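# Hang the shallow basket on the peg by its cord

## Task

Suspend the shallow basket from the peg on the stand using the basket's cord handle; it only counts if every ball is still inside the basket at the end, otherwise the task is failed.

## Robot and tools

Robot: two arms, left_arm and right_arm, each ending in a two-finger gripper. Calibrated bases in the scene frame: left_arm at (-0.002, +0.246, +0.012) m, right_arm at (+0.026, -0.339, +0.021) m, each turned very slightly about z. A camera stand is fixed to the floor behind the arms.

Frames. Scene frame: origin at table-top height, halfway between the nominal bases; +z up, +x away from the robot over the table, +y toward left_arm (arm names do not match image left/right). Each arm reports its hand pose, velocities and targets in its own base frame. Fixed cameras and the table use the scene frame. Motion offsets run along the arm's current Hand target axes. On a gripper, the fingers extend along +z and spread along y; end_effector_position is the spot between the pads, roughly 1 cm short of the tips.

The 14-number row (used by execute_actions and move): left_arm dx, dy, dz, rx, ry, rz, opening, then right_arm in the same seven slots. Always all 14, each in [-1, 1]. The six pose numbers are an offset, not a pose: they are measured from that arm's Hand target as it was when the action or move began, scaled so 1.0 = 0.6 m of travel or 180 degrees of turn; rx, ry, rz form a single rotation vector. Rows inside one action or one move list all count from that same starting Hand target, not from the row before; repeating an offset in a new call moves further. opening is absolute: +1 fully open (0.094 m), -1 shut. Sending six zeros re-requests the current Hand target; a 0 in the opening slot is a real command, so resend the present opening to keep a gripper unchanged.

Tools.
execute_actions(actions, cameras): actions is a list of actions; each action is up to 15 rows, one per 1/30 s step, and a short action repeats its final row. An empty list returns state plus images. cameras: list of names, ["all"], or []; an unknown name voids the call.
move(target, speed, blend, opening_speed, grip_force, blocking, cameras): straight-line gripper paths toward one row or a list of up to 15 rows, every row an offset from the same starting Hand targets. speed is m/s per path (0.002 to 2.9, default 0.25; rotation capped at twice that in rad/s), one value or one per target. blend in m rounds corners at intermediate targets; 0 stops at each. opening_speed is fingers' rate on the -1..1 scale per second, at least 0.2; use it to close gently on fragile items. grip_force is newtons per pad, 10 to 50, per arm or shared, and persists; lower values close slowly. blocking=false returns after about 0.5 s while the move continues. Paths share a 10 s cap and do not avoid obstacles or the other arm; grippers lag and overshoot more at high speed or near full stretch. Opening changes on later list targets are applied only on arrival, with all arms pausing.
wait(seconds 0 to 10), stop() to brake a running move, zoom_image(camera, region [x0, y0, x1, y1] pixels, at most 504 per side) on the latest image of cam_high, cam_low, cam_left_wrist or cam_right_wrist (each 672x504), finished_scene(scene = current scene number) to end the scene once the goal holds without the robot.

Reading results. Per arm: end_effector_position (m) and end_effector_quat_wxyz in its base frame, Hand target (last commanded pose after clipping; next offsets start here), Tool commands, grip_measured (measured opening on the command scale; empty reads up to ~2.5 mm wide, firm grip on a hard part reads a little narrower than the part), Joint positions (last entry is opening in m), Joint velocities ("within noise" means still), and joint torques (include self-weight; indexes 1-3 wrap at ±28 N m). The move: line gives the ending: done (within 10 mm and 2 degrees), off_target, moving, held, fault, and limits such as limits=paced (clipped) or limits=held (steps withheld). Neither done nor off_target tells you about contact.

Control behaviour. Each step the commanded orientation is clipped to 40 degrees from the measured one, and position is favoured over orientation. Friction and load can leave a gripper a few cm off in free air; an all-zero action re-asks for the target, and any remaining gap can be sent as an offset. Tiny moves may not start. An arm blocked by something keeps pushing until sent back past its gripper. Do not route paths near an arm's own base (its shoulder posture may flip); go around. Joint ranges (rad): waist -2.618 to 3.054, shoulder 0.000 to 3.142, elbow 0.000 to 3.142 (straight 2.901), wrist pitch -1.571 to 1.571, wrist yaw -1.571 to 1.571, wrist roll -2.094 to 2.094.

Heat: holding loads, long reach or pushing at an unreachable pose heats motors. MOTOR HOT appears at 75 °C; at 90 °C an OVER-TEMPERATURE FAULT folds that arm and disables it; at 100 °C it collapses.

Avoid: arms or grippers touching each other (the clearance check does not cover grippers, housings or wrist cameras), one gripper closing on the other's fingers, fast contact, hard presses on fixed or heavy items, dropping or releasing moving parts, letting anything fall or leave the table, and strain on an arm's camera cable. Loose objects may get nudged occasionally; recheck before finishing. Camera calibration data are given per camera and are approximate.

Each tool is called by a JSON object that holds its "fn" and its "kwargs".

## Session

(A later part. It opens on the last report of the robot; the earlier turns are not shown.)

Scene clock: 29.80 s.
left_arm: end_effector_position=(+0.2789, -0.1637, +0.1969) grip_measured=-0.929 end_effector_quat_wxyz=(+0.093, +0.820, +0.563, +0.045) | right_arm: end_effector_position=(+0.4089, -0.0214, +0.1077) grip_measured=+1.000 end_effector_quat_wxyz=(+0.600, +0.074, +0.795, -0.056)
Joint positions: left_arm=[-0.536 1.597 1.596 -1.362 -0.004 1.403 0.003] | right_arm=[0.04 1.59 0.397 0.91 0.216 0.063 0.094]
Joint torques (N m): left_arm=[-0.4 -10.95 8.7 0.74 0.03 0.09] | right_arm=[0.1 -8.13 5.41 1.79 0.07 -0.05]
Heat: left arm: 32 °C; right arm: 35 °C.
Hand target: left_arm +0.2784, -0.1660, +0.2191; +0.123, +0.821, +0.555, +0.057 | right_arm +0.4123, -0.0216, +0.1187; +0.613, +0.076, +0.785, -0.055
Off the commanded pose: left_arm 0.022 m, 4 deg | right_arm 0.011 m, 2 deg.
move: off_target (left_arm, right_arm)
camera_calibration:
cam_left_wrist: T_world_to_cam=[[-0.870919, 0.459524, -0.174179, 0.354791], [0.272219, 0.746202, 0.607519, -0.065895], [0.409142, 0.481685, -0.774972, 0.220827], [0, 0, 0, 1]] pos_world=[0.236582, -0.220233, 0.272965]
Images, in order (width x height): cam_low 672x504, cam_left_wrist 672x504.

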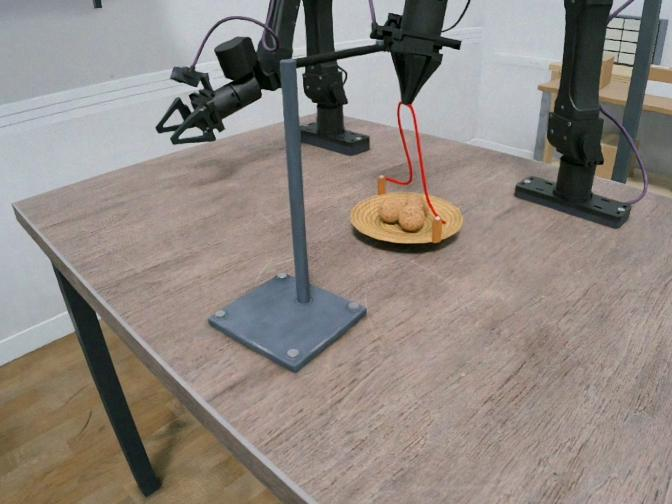

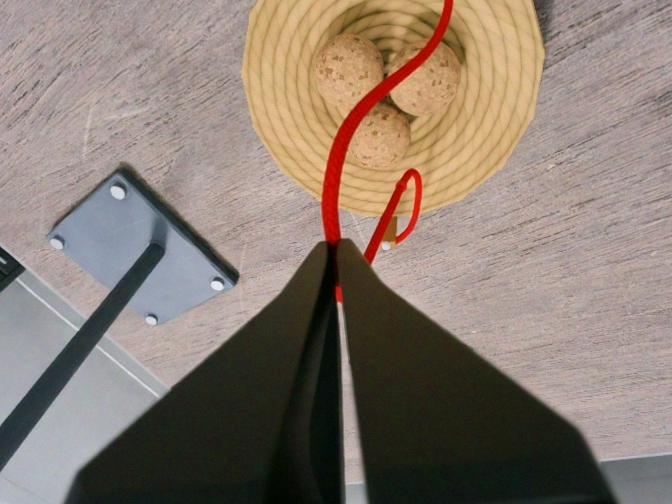

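{"fn": "move", "kwargs": {"target": [0,0,-0.035,0,0,0,-1,0,0,0,0,0,0,1], "speed": 0.03, "cameras": ["cam_low","cam_left_wrist"]}}

{"fn": "zoom_image", "kwargs": {"camera": "cam_low", "region": [340, 80, 480, 260]}}

Scene clock: 31.30 s.
left_arm: end_effector_position=(+0.2748, -0.1613, +0.2199) grip_measured=-0.929 end_effector_quat_wxyz=(+0.097, +0.820, +0.563, +0.047) | right_arm: end_effector_position=(+0.4089, -0.0214, +0.1077) grip_measured=+1.000 end_effector_quat_wxyz=(+0.600, +0.074, +0.795, -0.056)
Joint positions: left_arm=[-0.536 1.597 1.689 -1.448 -0.004 1.403 0.003] | right_arm=[0.04 1.59 0.397 0.91 0.216 0.063 0.094]
Joint torques (N m): left_arm=[-0.4 -10.1 8.51 0.74 0.04 0.08] | right_arm=[-0.03 -7.92 5.07 1.72 0.1 -0.06]
Heat: left arm: 32 °C; right arm: 35 °C.
Hand target: left_arm +0.2736, -0.1631, +0.2393; +0.123, +0.821, +0.555, +0.057 | right_arm +0.4123, -0.0216, +0.1187; +0.613, +0.076, +0.785, -0.055
Off the commanded pose: left_arm 0.019 m, 3 deg | right_arm 0.011 m, 2 deg.
move: off_target (left_arm, right_arm)
camera_calibration:
cam_left_wrist: T_world_to_cam=[[-0.86973, 0.458721, -0.182058, 0.35543], [0.267993, 0.748735, 0.60628, -0.0787451], [0.414427, 0.47851, -0.774131, 0.237082], [0, 0, 0, 1]] pos_world=[0.231978, -0.21753, 0.295983]
Images, in order (width x height): cam_low 672x504, cam_left_wrist 672x504.

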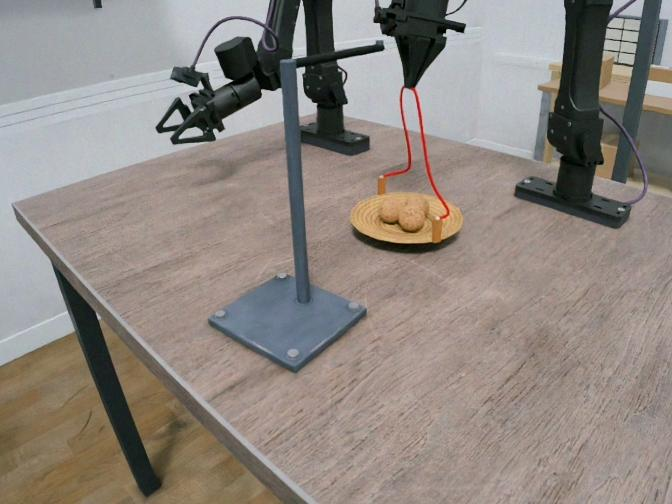

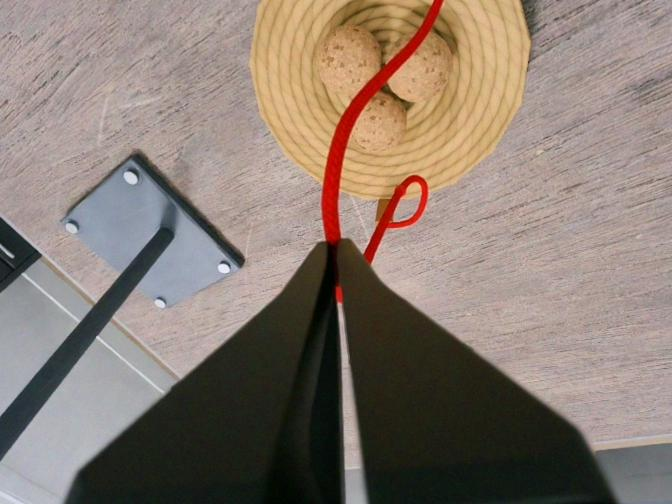

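Scaled by 2.800.

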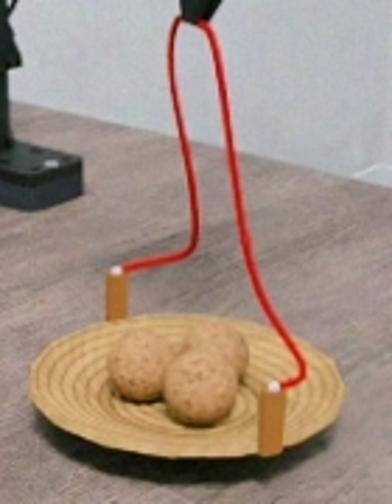

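{"fn": "move", "kwargs": {"target": [0,0,-0.03,0,0,0,-1,0,0,0,0,0,0,1], "speed": 0.03, "cameras": ["all"]}}

{"fn": "zoom_image", "kwargs": {"camera": "cam_low", "region": [340, 60, 480, 260]}}

Scene clock: 32.80 s.
left_arm: end_effector_position=(+0.2706, -0.1588, +0.2419) grip_measured=-0.929 end_effector_quat_wxyz=(+0.103, +0.819, +0.562, +0.050) | right_arm: end_effector_position=(+0.4089, -0.0214, +0.1077) grip_measured=+1.000 end_effector_quat_wxyz=(+0.600, +0.074, +0.795, -0.056)
Joint positions: left_arm=[-0.536 1.597 1.78 -1.524 -0.004 1.403 0.003] | right_arm=[0.04 1.59 0.397 0.91 0.216 0.063 0.094]
Joint torques (N m): left_arm=[-0.4 -8.72 8.25 0.78 0.04 0.08] | right_arm=[-0.06 -8.36 5.44 1.8 0.06 0.01]
Heat: left arm: 32 °C; right arm: 35 °C.
Hand target: left_arm +0.2695, -0.1607, +0.2566; +0.123, +0.821, +0.555, +0.057 | right_arm +0.4123, -0.0216, +0.1187; +0.613, +0.076, +0.785, -0.055
Off the commanded pose: left_arm 0.015 m, 3 deg | right_arm 0.011 m, 2 deg.
move: off_target (left_arm, right_arm)
camera_calibration:
cam_left_wrist: T_world_to_cam=[[-0.867446, 0.457353, -0.195873, 0.357032], [0.260669, 0.753105, 0.604057, -0.0896061], [0.42378, 0.472929, -0.772495, 0.250819], [0, 0, 0, 1]] pos_world=[0.226771, -0.214426, 0.317816]
cam_right_wrist: T_world_to_cam=[[-0.267352, -0.958028, -0.103467, 0.099331], [-0.784512, 0.278754, -0.553928, 0.389387], [0.559521, -0.0669224, -0.82611, -0.0412862], [0, 0, 0, 1]] pos_world=[0.355135, -0.0161441, 0.191863]

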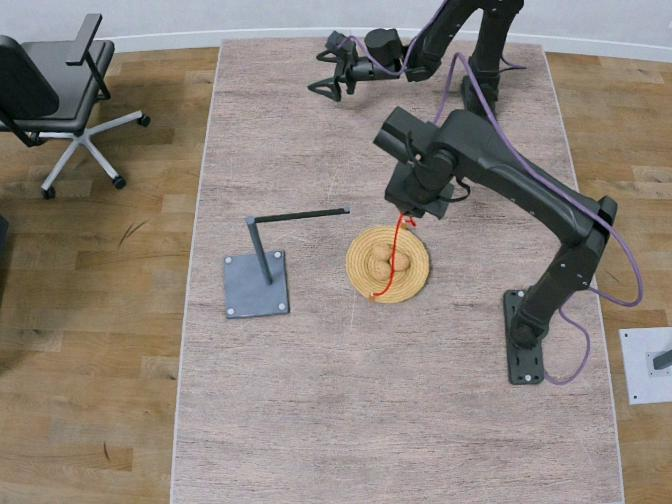

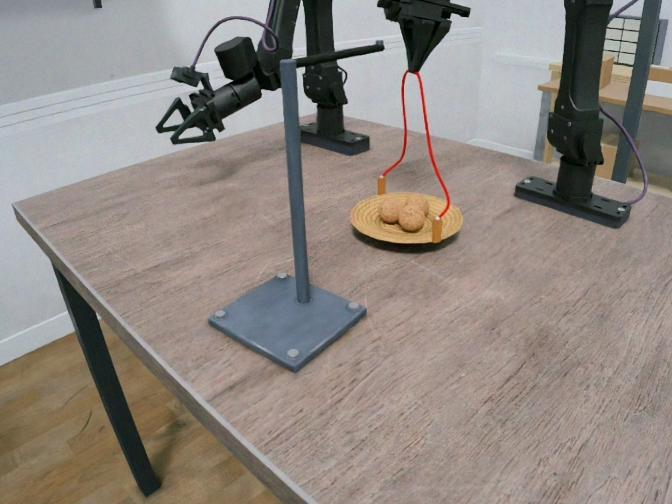

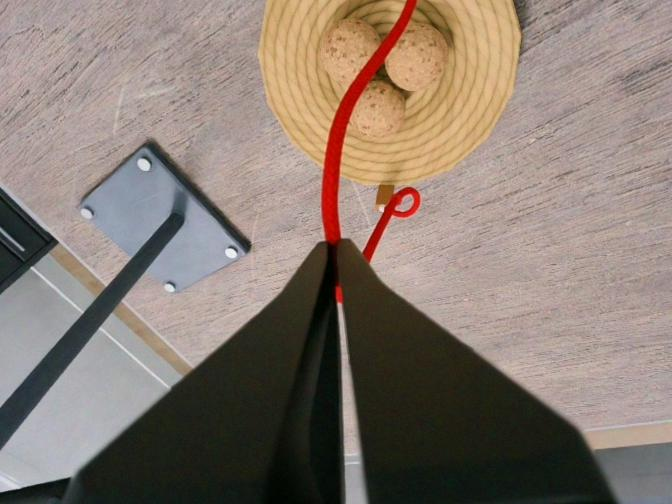

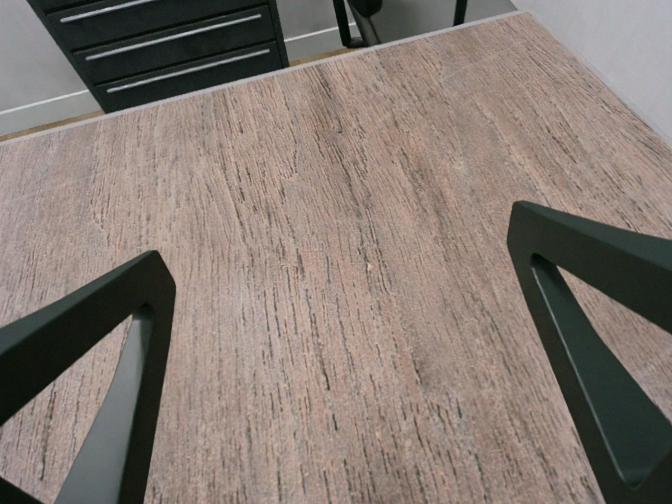

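Scaled by 2.520.

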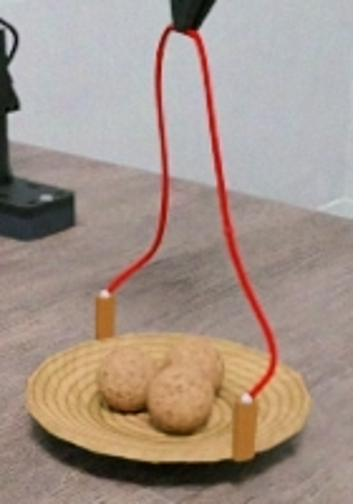

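{"fn": "move", "kwargs": {"target": [0,0.008,-0.018,0,0,0,-1,0,0,0,0,0,0,1], "speed": 0.03, "cameras": ["cam_low"]}}

{"fn": "zoom_image", "kwargs": {"camera": "cam_low", "region": [340, 60, 480, 260]}}

Scene clock: 34.07 s.
left_arm: end_effector_position=(+0.2709, -0.1590, +0.2574) grip_measured=-0.929 end_effector_quat_wxyz=(+0.116, +0.818, +0.560, +0.056) | right_arm: end_effector_position=(+0.4089, -0.0214, +0.1077) grip_measured=+1.000 end_effector_quat_wxyz=(+0.600, +0.074, +0.795, -0.056)
Joint positions: left_arm=[-0.536 1.597 1.84 -1.556 -0.004 1.405 0.003] | right_arm=[0.04 1.59 0.397 0.91 0.216 0.063 0.094]
Joint torques (N m): left_arm=[-0.2 -7.38 8.14 0.85 0.04 0.07] | right_arm=[0.25 -8.2 5.45 1.78 0.02 -0.03]
Heat: left arm: 32 °C; right arm: 35 °C.
Hand target: left_arm +0.2713, -0.1609, +0.2683; +0.123, +0.821, +0.555, +0.057 | right_arm +0.4123, -0.0216, +0.1187; +0.613, +0.076, +0.785, -0.055
Off the commanded pose: left_arm 0.011 m, 1 deg | right_arm 0.011 m, 2 deg.
joint sent to its limit (left arm) — joint 4 (wrist pitch), lower limit. The joint targets still meet the commanded pose.
move: off_target (left_arm, right_arm)
Images, in order (width x height): cam_low 672x504.

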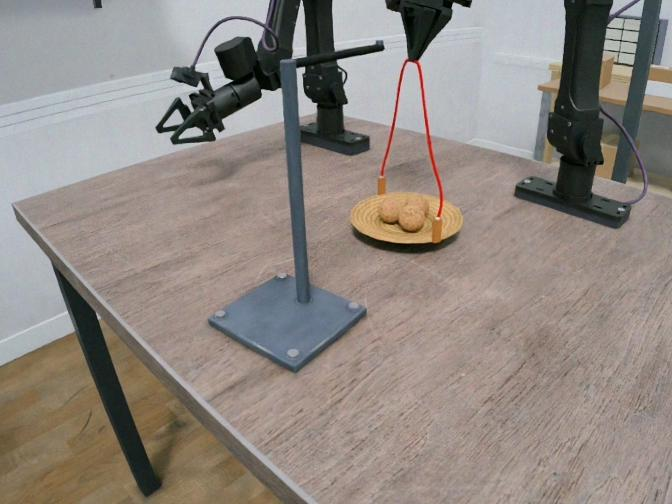

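Scaled by 2.520.

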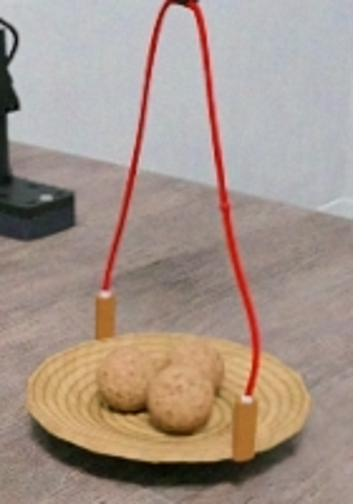

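{"fn": "move", "kwargs": {"target": [-0.009,0.021,-0.0115,0,0,0,-1,0,0,0,0,0,0,1], "speed": 0.03, "cameras": ["all"]}}

{"fn": "zoom_image", "kwargs": {"camera": "cam_low", "region": [340, 60, 480, 260]}}

Scene clock: 35.37 s.
left_arm: end_effector_position=(+0.2743, -0.1644, +0.2697) grip_measured=-0.930 end_effector_quat_wxyz=(+0.132, +0.819, +0.555, +0.062) | right_arm: end_effector_position=(+0.4089, -0.0214, +0.1077) grip_measured=+1.000 end_effector_quat_wxyz=(+0.600, +0.074, +0.795, -0.056)
Joint positions: left_arm=[-0.545 1.608 1.897 -1.567 -0.004 1.405 0.003] | right_arm=[0.04 1.59 0.397 0.91 0.216 0.063 0.094]
Joint torques (N m): left_arm=[-0.43 -6.09 8.61 1.01 0.01 -0.03] | right_arm=[-0.17 -8.1 5.05 1.79 0.01 -0.05]
Heat: left arm: 32 °C; right arm: 35 °C.
Hand target: left_arm +0.2789, -0.1693, +0.2785; +0.123, +0.821, +0.555, +0.057 | right_arm +0.4123, -0.0216, +0.1187; +0.613, +0.076, +0.785, -0.055
Off the commanded pose: left_arm 0.011 m, 1 deg | right_arm 0.011 m, 2 deg.
joint read past its limit (left arm) — joint 4 (wrist pitch), lower limit.
joint sent to its limit (left arm) — joint 4 (wrist pitch), lower limit. The joint targets are off in orientation, not in position.
move: off_target (left_arm, right_arm)
camera_calibration:
cam_left_wrist: T_world_to_cam=[[-0.849615, 0.460241, -0.257552, 0.380437], [0.236893, 0.769328, 0.593309, -0.0910595], [0.471207, 0.443071, -0.762661, 0.252737], [0, 0, 0, 1]] pos_world=[0.225705, -0.217019, 0.344762]
cam_right_wrist: T_world_to_cam=[[-0.267352, -0.958028, -0.103467, 0.099331], [-0.784512, 0.278754, -0.553928, 0.389387], [0.559521, -0.0669224, -0.82611, -0.0412862], [0, 0, 0, 1]] pos_world=[0.355135, -0.0161441, 0.191863]

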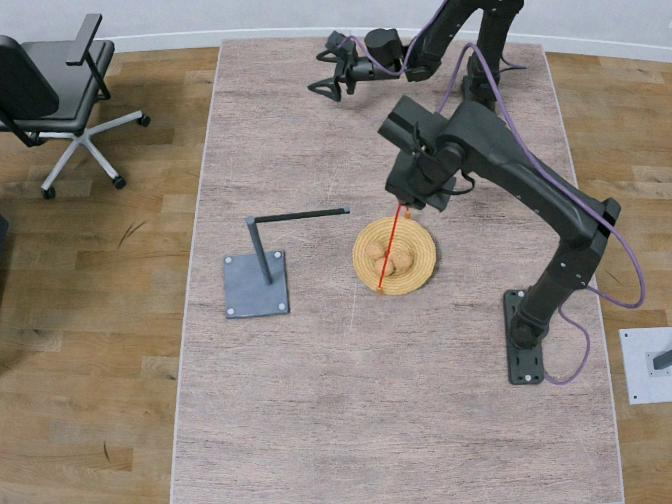

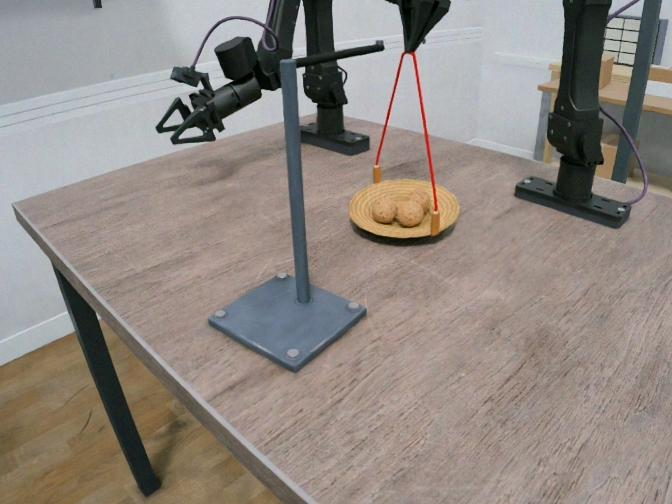

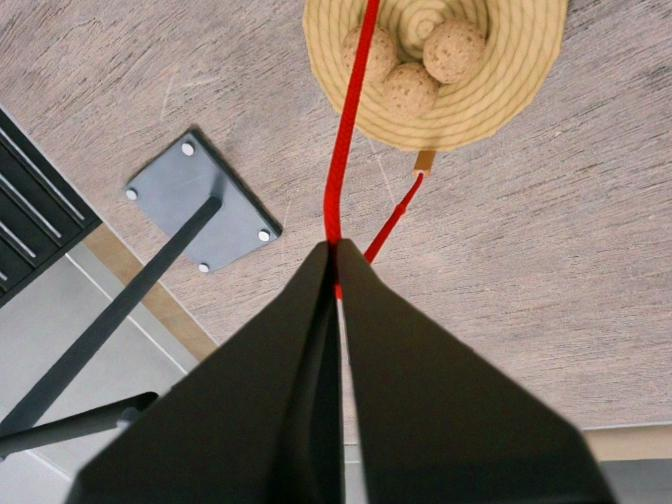

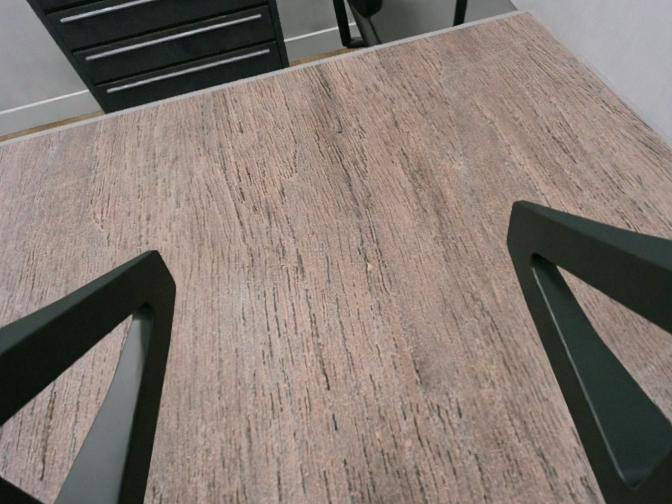

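Scaled by 2.520.

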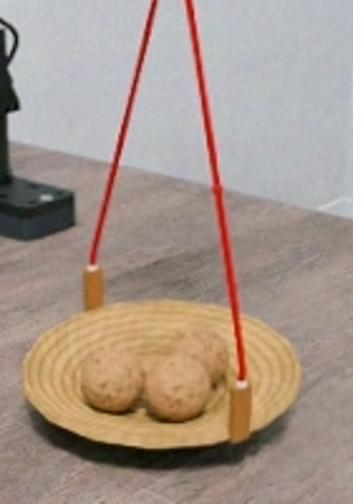

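{"fn": "move", "kwargs": {"target": [[0,0.015,-0.06,-0.0274,0.0276,-0.0556,-1,0,0,0,0,0,0,1],[0.001,0.031,-0.124,-0.0547,0.0552,-0.1113,-1,0,0,0,0,0,0,1]], "speed": 0.03, "blend": [0.01,0], "cameras": ["all"]}}

{"fn": "zoom_image", "kwargs": {"camera": "cam_low", "region": [320, 0, 500, 260]}}

Scene clock: 44.07 s.
left_arm: end_effector_position=(+0.2820, -0.1684, +0.3274) grip_measured=-0.930 end_effector_quat_wxyz=(+0.204, +0.699, +0.666, +0.161) | right_arm: end_effector_position=(+0.4089, -0.0214, +0.1077) grip_measured=+1.000 end_effector_quat_wxyz=(+0.600, +0.074, +0.795, -0.056)
Joint positions: left_arm=[-0.684 1.588 2.055 -1.577 -0.263 0.997 0.003] | right_arm=[0.04 1.59 0.397 0.91 0.216 0.063 0.094]
Joint torques (N m): left_arm=[-0.5 -10.28 8.12 1.4 -0.27 -0.13] | right_arm=[0.02 -8.18 5.29 1.78 0.06 -0.03]
Heat: left arm: 33 °C; right arm: 35 °C.
Hand target: left_arm +0.2786, -0.1651, +0.3551; +0.152, +0.691, +0.690, +0.153 | right_arm +0.4123, -0.0216, +0.1187; +0.613, +0.076, +0.785, -0.055
Off the commanded pose: left_arm 0.028 m, 7 deg | right_arm 0.011 m, 2 deg.
joint read past its limit (left arm) — joint 4 (wrist pitch), lower limit.
joint sent to its limit (left arm) — joint 4 (wrist pitch), lower limit. The joint targets are off in orientation, not in position.
move: off_target (left_arm, right_arm)
camera_calibration:
cam_left_wrist: T_world_to_cam=[[-0.8679, 0.14906, -0.473847, 0.427345], [-0.165093, 0.813133, 0.558175, 0.00823531], [0.468502, 0.562669, -0.681109, 0.289114], [0, 0, 0, 1]] pos_world=[0.236802, -0.233072, 0.394817]
cam_right_wrist: T_world_to_cam=[[-0.267352, -0.958028, -0.103467, 0.099331], [-0.784512, 0.278754, -0.553928, 0.389387], [0.559521, -0.0669224, -0.82611, -0.0412862], [0, 0, 0, 1]] pos_world=[0.355135, -0.0161441, 0.191863]

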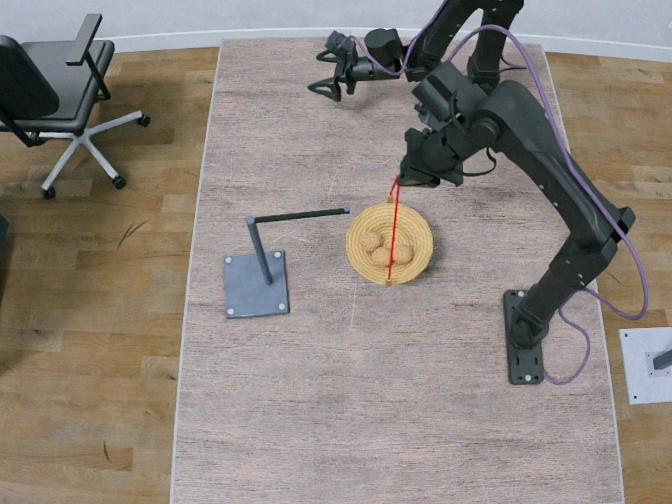

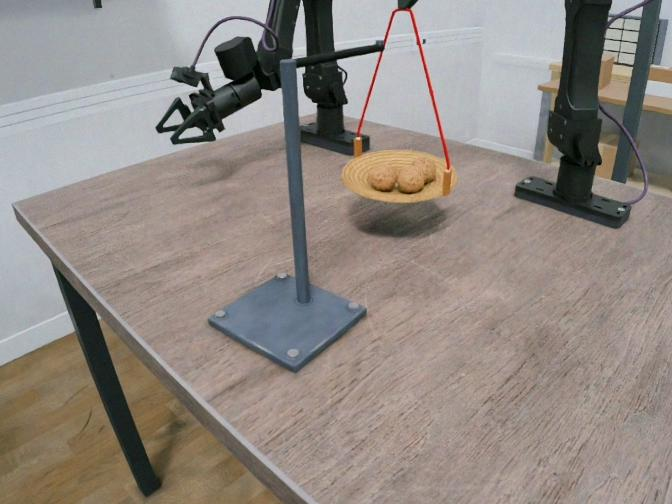

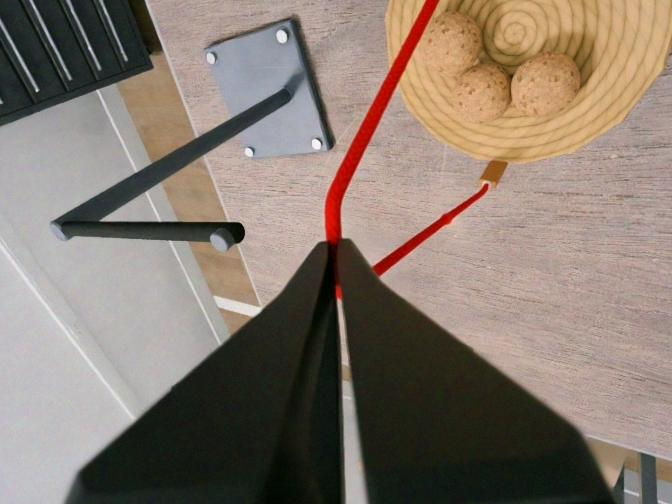

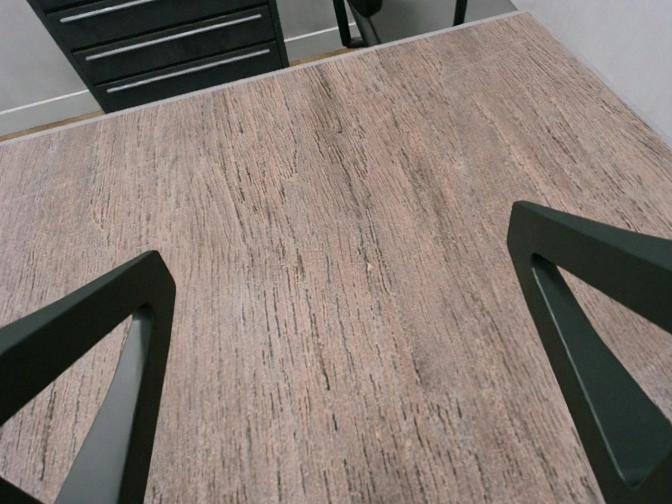

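Scaled by 1.938.

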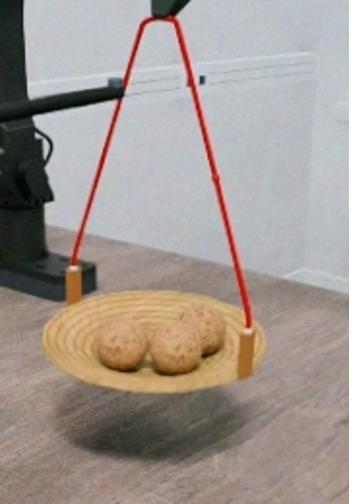

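{"fn": "move", "kwargs": {"target": [0.062,0.0825,0.0437,0,0,0,-1,0,0,0,0,0,0,1], "speed": 0.04, "cameras": ["cam_high","cam_low","cam_left_wrist"]}}

{"fn": "zoom_image", "kwargs": {"camera": "cam_low", "region": [320, 0, 500, 260]}}

{"fn": "zoom_image", "kwargs": {"camera": "cam_high", "region": [240, 150, 440, 310]}}

Scene clock: 47.97 s.
left_arm: end_effector_position=(+0.3281, -0.1255, +0.3413) grip_measured=-0.930 end_effector_quat_wxyz=(+0.206, +0.686, +0.675, +0.178) | right_arm: end_effector_position=(+0.4089, -0.0214, +0.1077) grip_measured=+1.000 end_effector_quat_wxyz=(+0.600, +0.074, +0.795, -0.056)
Joint positions: left_arm=[-0.471 1.668 2.194 -1.58 -0.201 1.169 0.003] | right_arm=[0.04 1.59 0.397 0.91 0.216 0.063 0.094]
Joint torques (N m): left_arm=[0.36 -6.17 8.03 1.53 -0.04 0.02] | right_arm=[0.05 -8.35 5.59 1.73 0.05 -0.02]
Heat: left arm: 33 °C; right arm: 35 °C.
Hand target: left_arm +0.3347, -0.1279, +0.3522; +0.152, +0.691, +0.690, +0.153 | right_arm +0.4123, -0.0216, +0.1187; +0.613, +0.076, +0.785, -0.055
Off the commanded pose: left_arm 0.013 m, 7 deg | right_arm 0.011 m, 2 deg.
joint read past its limit (left arm) — joint 4 (wrist pitch), lower limit.
joint sent to its limit (left arm) — joint 4 (wrist pitch), lower limit. The joint targets are off in orientation, not in position.
move: off_target (left_arm, right_arm)
camera_calibration:
cam_left_wrist: T_world_to_cam=[[-0.860072, 0.123177, -0.495079, 0.469007], [-0.209166, 0.799967, 0.562408, -0.0154124], [0.465322, 0.587265, -0.662265, 0.250622], [0, 0, 0, 1]] pos_world=[0.283537, -0.192623, 0.406842]
Images, in order (width x height): cam_high 672x504, cam_low 672x504, cam_left_wrist 672x504.

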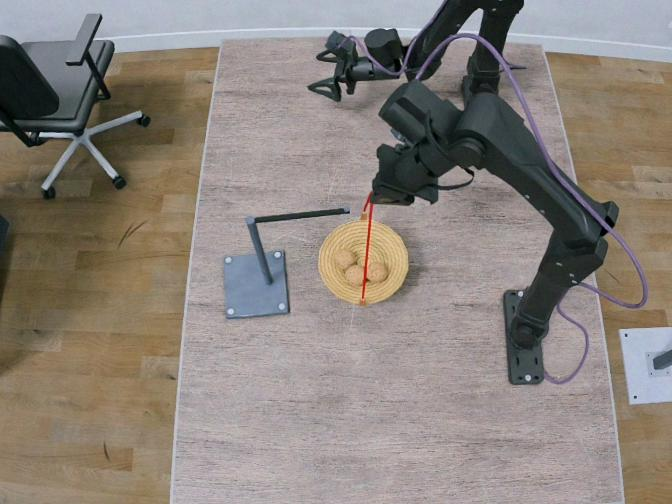

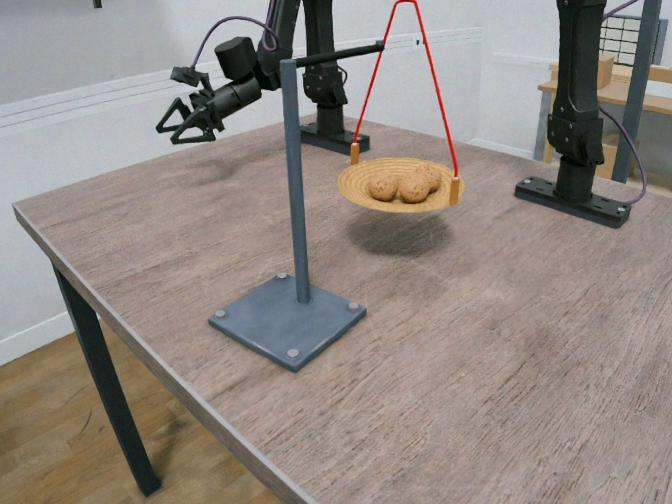

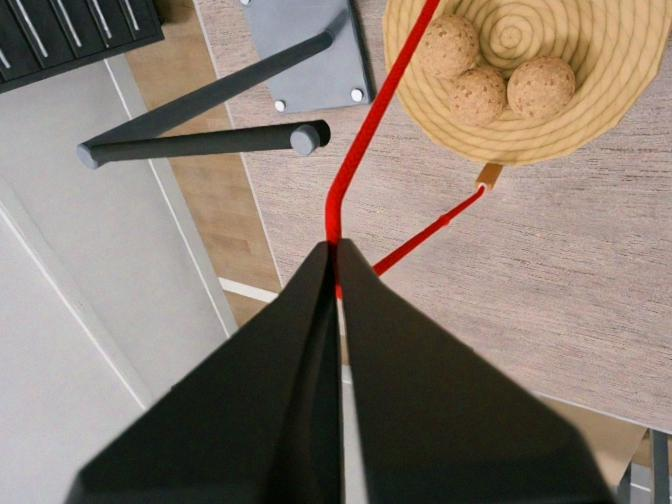

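Scaled by 1.938.

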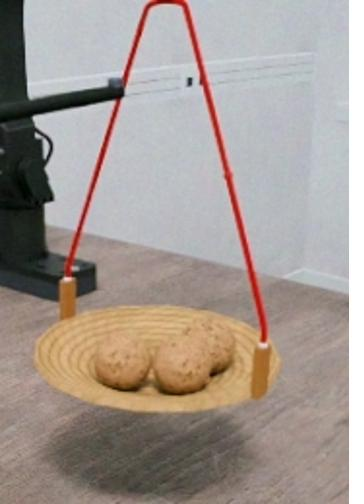

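Scaled by 2.520.

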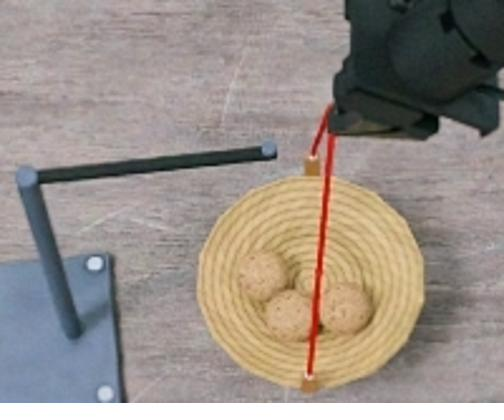

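{"fn": "move", "kwargs": {"target": [-0.013,0.0635,0.033,0,0,0,-1,0,0,0,0,0,0,1], "speed": 0.03, "cameras": ["cam_high","cam_low","cam_left_wrist"]}}

{"fn": "zoom_image", "kwargs": {"camera": "cam_high", "region": [240, 150, 440, 310]}}

Scene clock: 51.67 s.
left_arm: end_effector_position=(+0.3702, -0.1339, +0.3404) grip_measured=-0.930 end_effector_quat_wxyz=(+0.212, +0.684, +0.673, +0.183) | right_arm: end_effector_position=(+0.4089, -0.0214, +0.1077) grip_measured=+1.000 end_effector_quat_wxyz=(+0.600, +0.074, +0.795, -0.056)
Joint positions: left_arm=[-0.435 1.83 2.379 -1.581 -0.188 1.204 0.003] | right_arm=[0.04 1.59 0.397 0.91 0.216 0.063 0.094]
Joint torques (N m): left_arm=[0.42 -7.54 7.95 1.58 -0.04 0.07] | right_arm=[-0.12 -8.09 5.6 1.81 0.04 -0.08]
Heat: left arm: 33 °C; right arm: 35 °C.
Hand target: left_arm +0.3775, -0.1357, +0.3504; +0.152, +0.691, +0.690, +0.153 | right_arm +0.4123, -0.0216, +0.1187; +0.613, +0.076, +0.785, -0.055
Off the commanded pose: left_arm 0.012 m, 8 deg | right_arm 0.011 m, 2 deg.
joint read past its limit (left arm) — joint 4 (wrist pitch), lower limit.
joint sent to its limit (left arm) — joint 4 (wrist pitch), lower limit. The joint targets are off in orientation, not in position.
move: off_target (left_arm, right_arm)
camera_calibration:
cam_left_wrist: T_world_to_cam=[[-0.851517, 0.122818, -0.509739, 0.507578], [-0.218386, 0.800763, 0.557751, 0.00563893], [0.476682, 0.586254, -0.655042, 0.228514], [0, 0, 0, 1]] pos_world=[0.324515, -0.200822, 0.405273]
Images, in order (width x height): cam_high 672x504, cam_low 672x504, cam_left_wrist 672x504.

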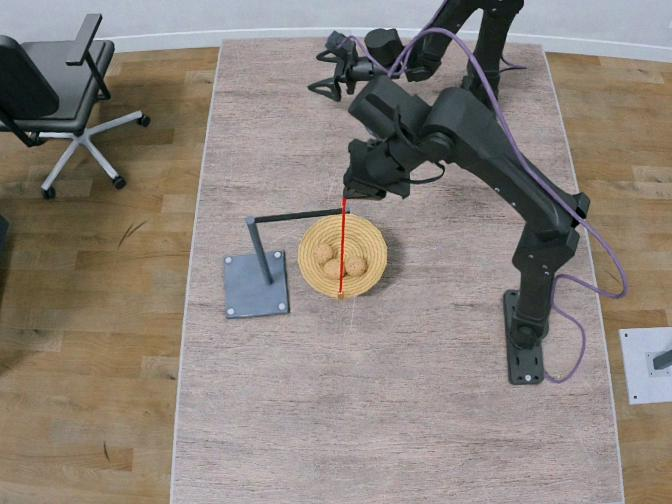

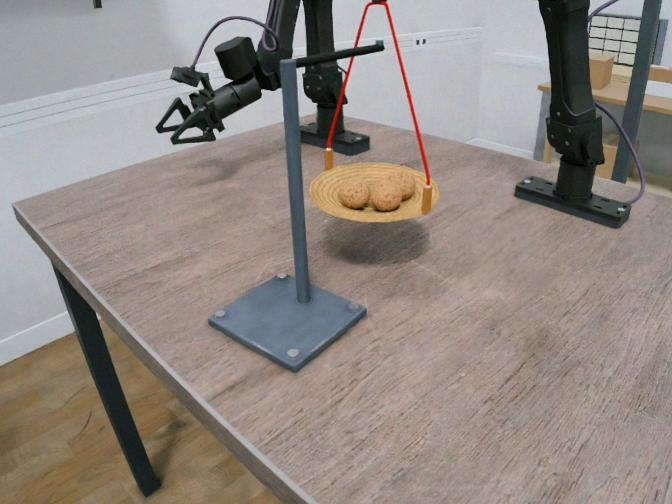

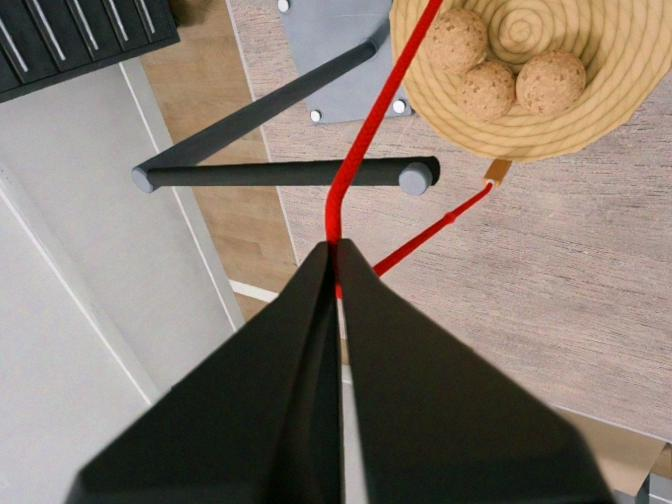

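Scaled by 2.520.

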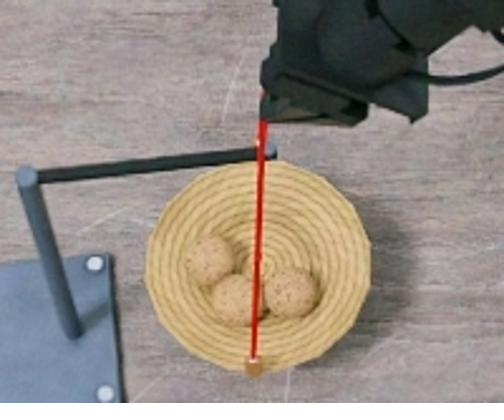

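{"fn": "move", "kwargs": {"target": [0.011,0.09,0.042,0,0,0,-1,0,0,0,0,0,0,1], "speed": 0.03, "cameras": ["cam_high","cam_low","cam_left_wrist"]}}

{"fn": "zoom_image", "kwargs": {"camera": "cam_low", "region": [250, 0, 450, 240]}}

{"fn": "zoom_image", "kwargs": {"camera": "cam_high", "region": [240, 150, 440, 310]}}

Scene clock: 55.30 s.
left_arm: end_effector_position=(+0.4297, -0.1276, +0.3417) grip_measured=-0.930 end_effector_quat_wxyz=(+0.234, +0.677, +0.667, +0.202) | right_arm: end_effector_position=(+0.4089, -0.0214, +0.1077) grip_measured=+1.000 end_effector_quat_wxyz=(+0.600, +0.074, +0.795, -0.056)
Joint positions: left_arm=[-0.355 2.047 2.67 -1.583 -0.16 1.281 0.003] | right_arm=[0.04 1.59 0.397 0.91 0.216 0.063 0.094]
Joint torques (N m): left_arm=[0.39 -9.1 7.53 1.71 -0.01 0.06] | right_arm=[-0.13 -8.06 5.29 1.76 0.05 -0.02]
Heat: left arm: 33 °C; right arm: 35 °C.
Hand target: left_arm +0.4372, -0.1291, +0.3502; +0.152, +0.691, +0.690, +0.153 | right_arm +0.4123, -0.0216, +0.1187; +0.613, +0.076, +0.785, -0.055
Off the commanded pose: left_arm 0.011 m, 11 deg | right_arm 0.011 m, 2 deg.
joint read past its limit (left arm) — joint 4 (wrist pitch), lower limit.
joint sent to its limit (left arm) — joint 4 (wrist pitch), lower limit. The joint targets are off in orientation, not in position.
move: off_target (left_arm, right_arm)
camera_calibration:
cam_left_wrist: T_world_to_cam=[[-0.818473, 0.118708, -0.562148, 0.561285], [-0.253073, 0.803906, 0.538228, 0.0348928], [0.515806, 0.58279, -0.627933, 0.170787], [0, 0, 0, 1]] pos_world=[0.380134, -0.194212, 0.403988]
Images, in order (width x height): cam_high 672x504, cam_low 672x504, cam_left_wrist 672x504.

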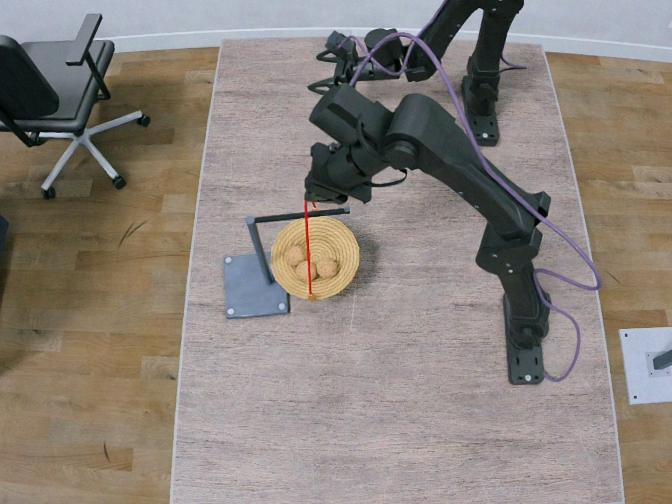

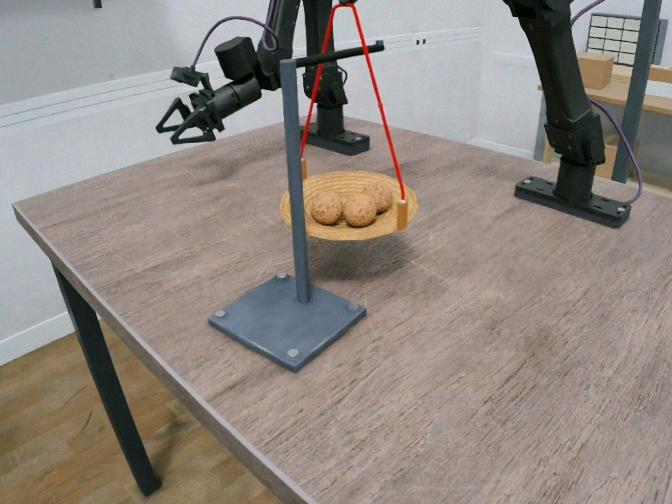

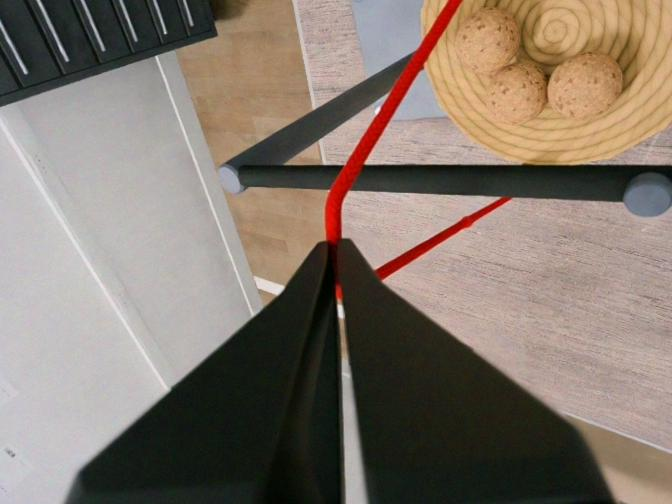

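Scaled by 2.100.

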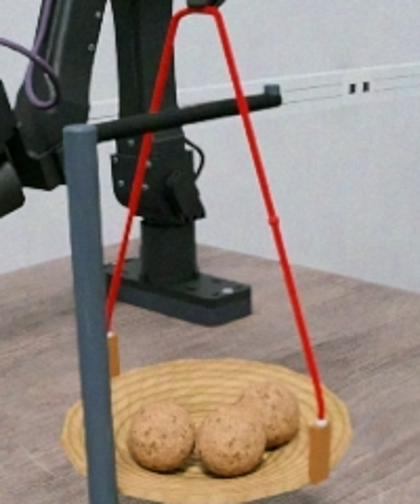

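Scaled by 2.520.

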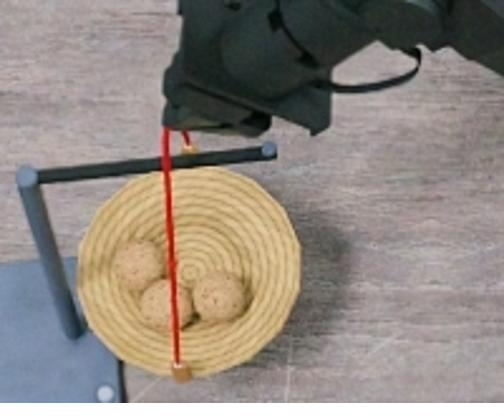

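{"fn": "move", "kwargs": {"target": [0,-0.046,0.0445,0,0,0,-1,0,0,0,0,0,0,1], "speed": 0.03, "cameras": ["cam_high","cam_low","cam_left_wrist"]}}

{"fn": "zoom_image", "kwargs": {"camera": "cam_low", "region": [250, 0, 450, 240]}}

Scene clock: 60.03 s.
left_arm: end_effector_position=(+0.4255, -0.1262, +0.3006) grip_measured=-0.930 end_effector_quat_wxyz=(+0.177, +0.691, +0.680, +0.173) | right_arm: end_effector_position=(+0.4089, -0.0214, +0.1077) grip_measured=+1.000 end_effector_quat_wxyz=(+0.600, +0.074, +0.795, -0.056)
Joint positions: left_arm=[-0.355 2.047 2.535 -1.583 -0.159 1.27 0.003] | right_arm=[0.04 1.59 0.397 0.91 0.216 0.063 0.094]
Joint torques (N m): left_arm=[-0.42 -13.11 4.36 1.51 -0.01 -0.1] | right_arm=[0.21 -8.14 5.19 1.74 0.07 0.02]
Heat: left arm: 33 °C; right arm: 35 °C.
Hand target: left_arm +0.4233, -0.1291, +0.3144; +0.152, +0.691, +0.690, +0.153 | right_arm +0.4123, -0.0216, +0.1187; +0.613, +0.076, +0.785, -0.055
Off the commanded pose: left_arm 0.014 m, 4 deg | right_arm 0.011 m, 2 deg.
joint read past its limit (left arm) — joint 4 (wrist pitch), lower limit.
joint sent to its limit (left arm) — joint 4 (wrist pitch), lower limit. The joint targets are off in orientation, not in position.
move: off_target (left_arm, right_arm)
camera_calibration:
cam_left_wrist: T_world_to_cam=[[-0.883942, 0.131979, -0.448585, 0.530042], [-0.187458, 0.778855, 0.598536, 0.00565302], [0.428377, 0.613161, -0.663722, 0.198138], [0, 0, 0, 1]] pos_world=[0.384708, -0.195848, 0.365894]
Images, in order (width x height): cam_high 672x504, cam_low 672x504, cam_left_wrist 672x504.

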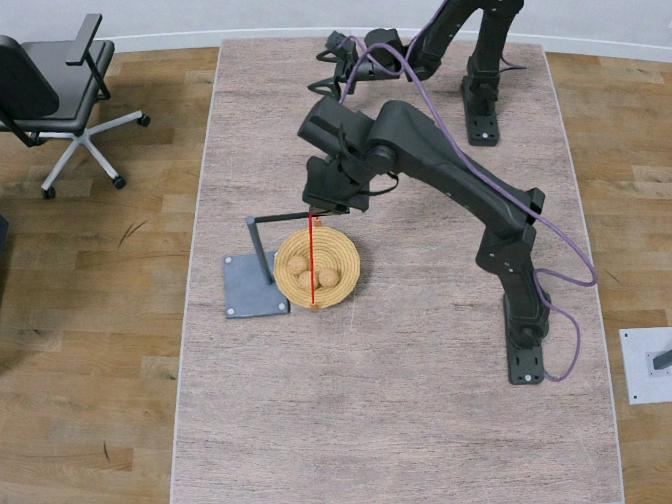

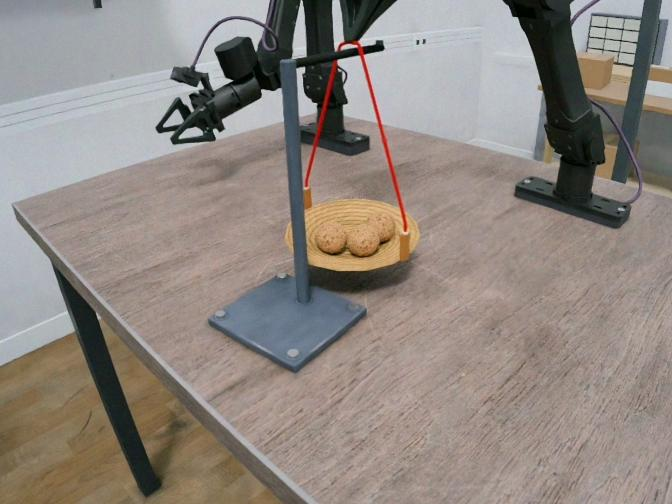

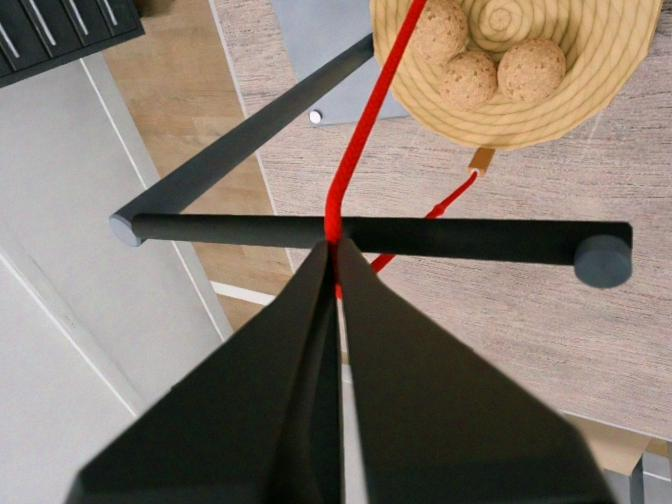

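Scaled by 2.100.

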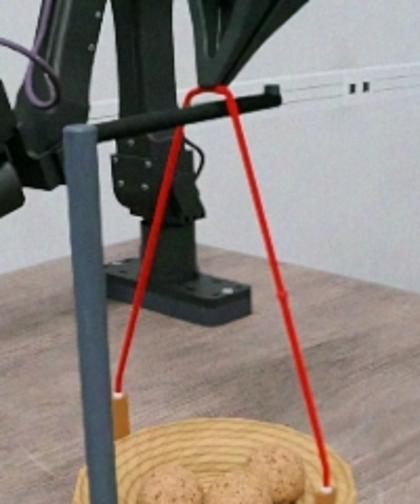

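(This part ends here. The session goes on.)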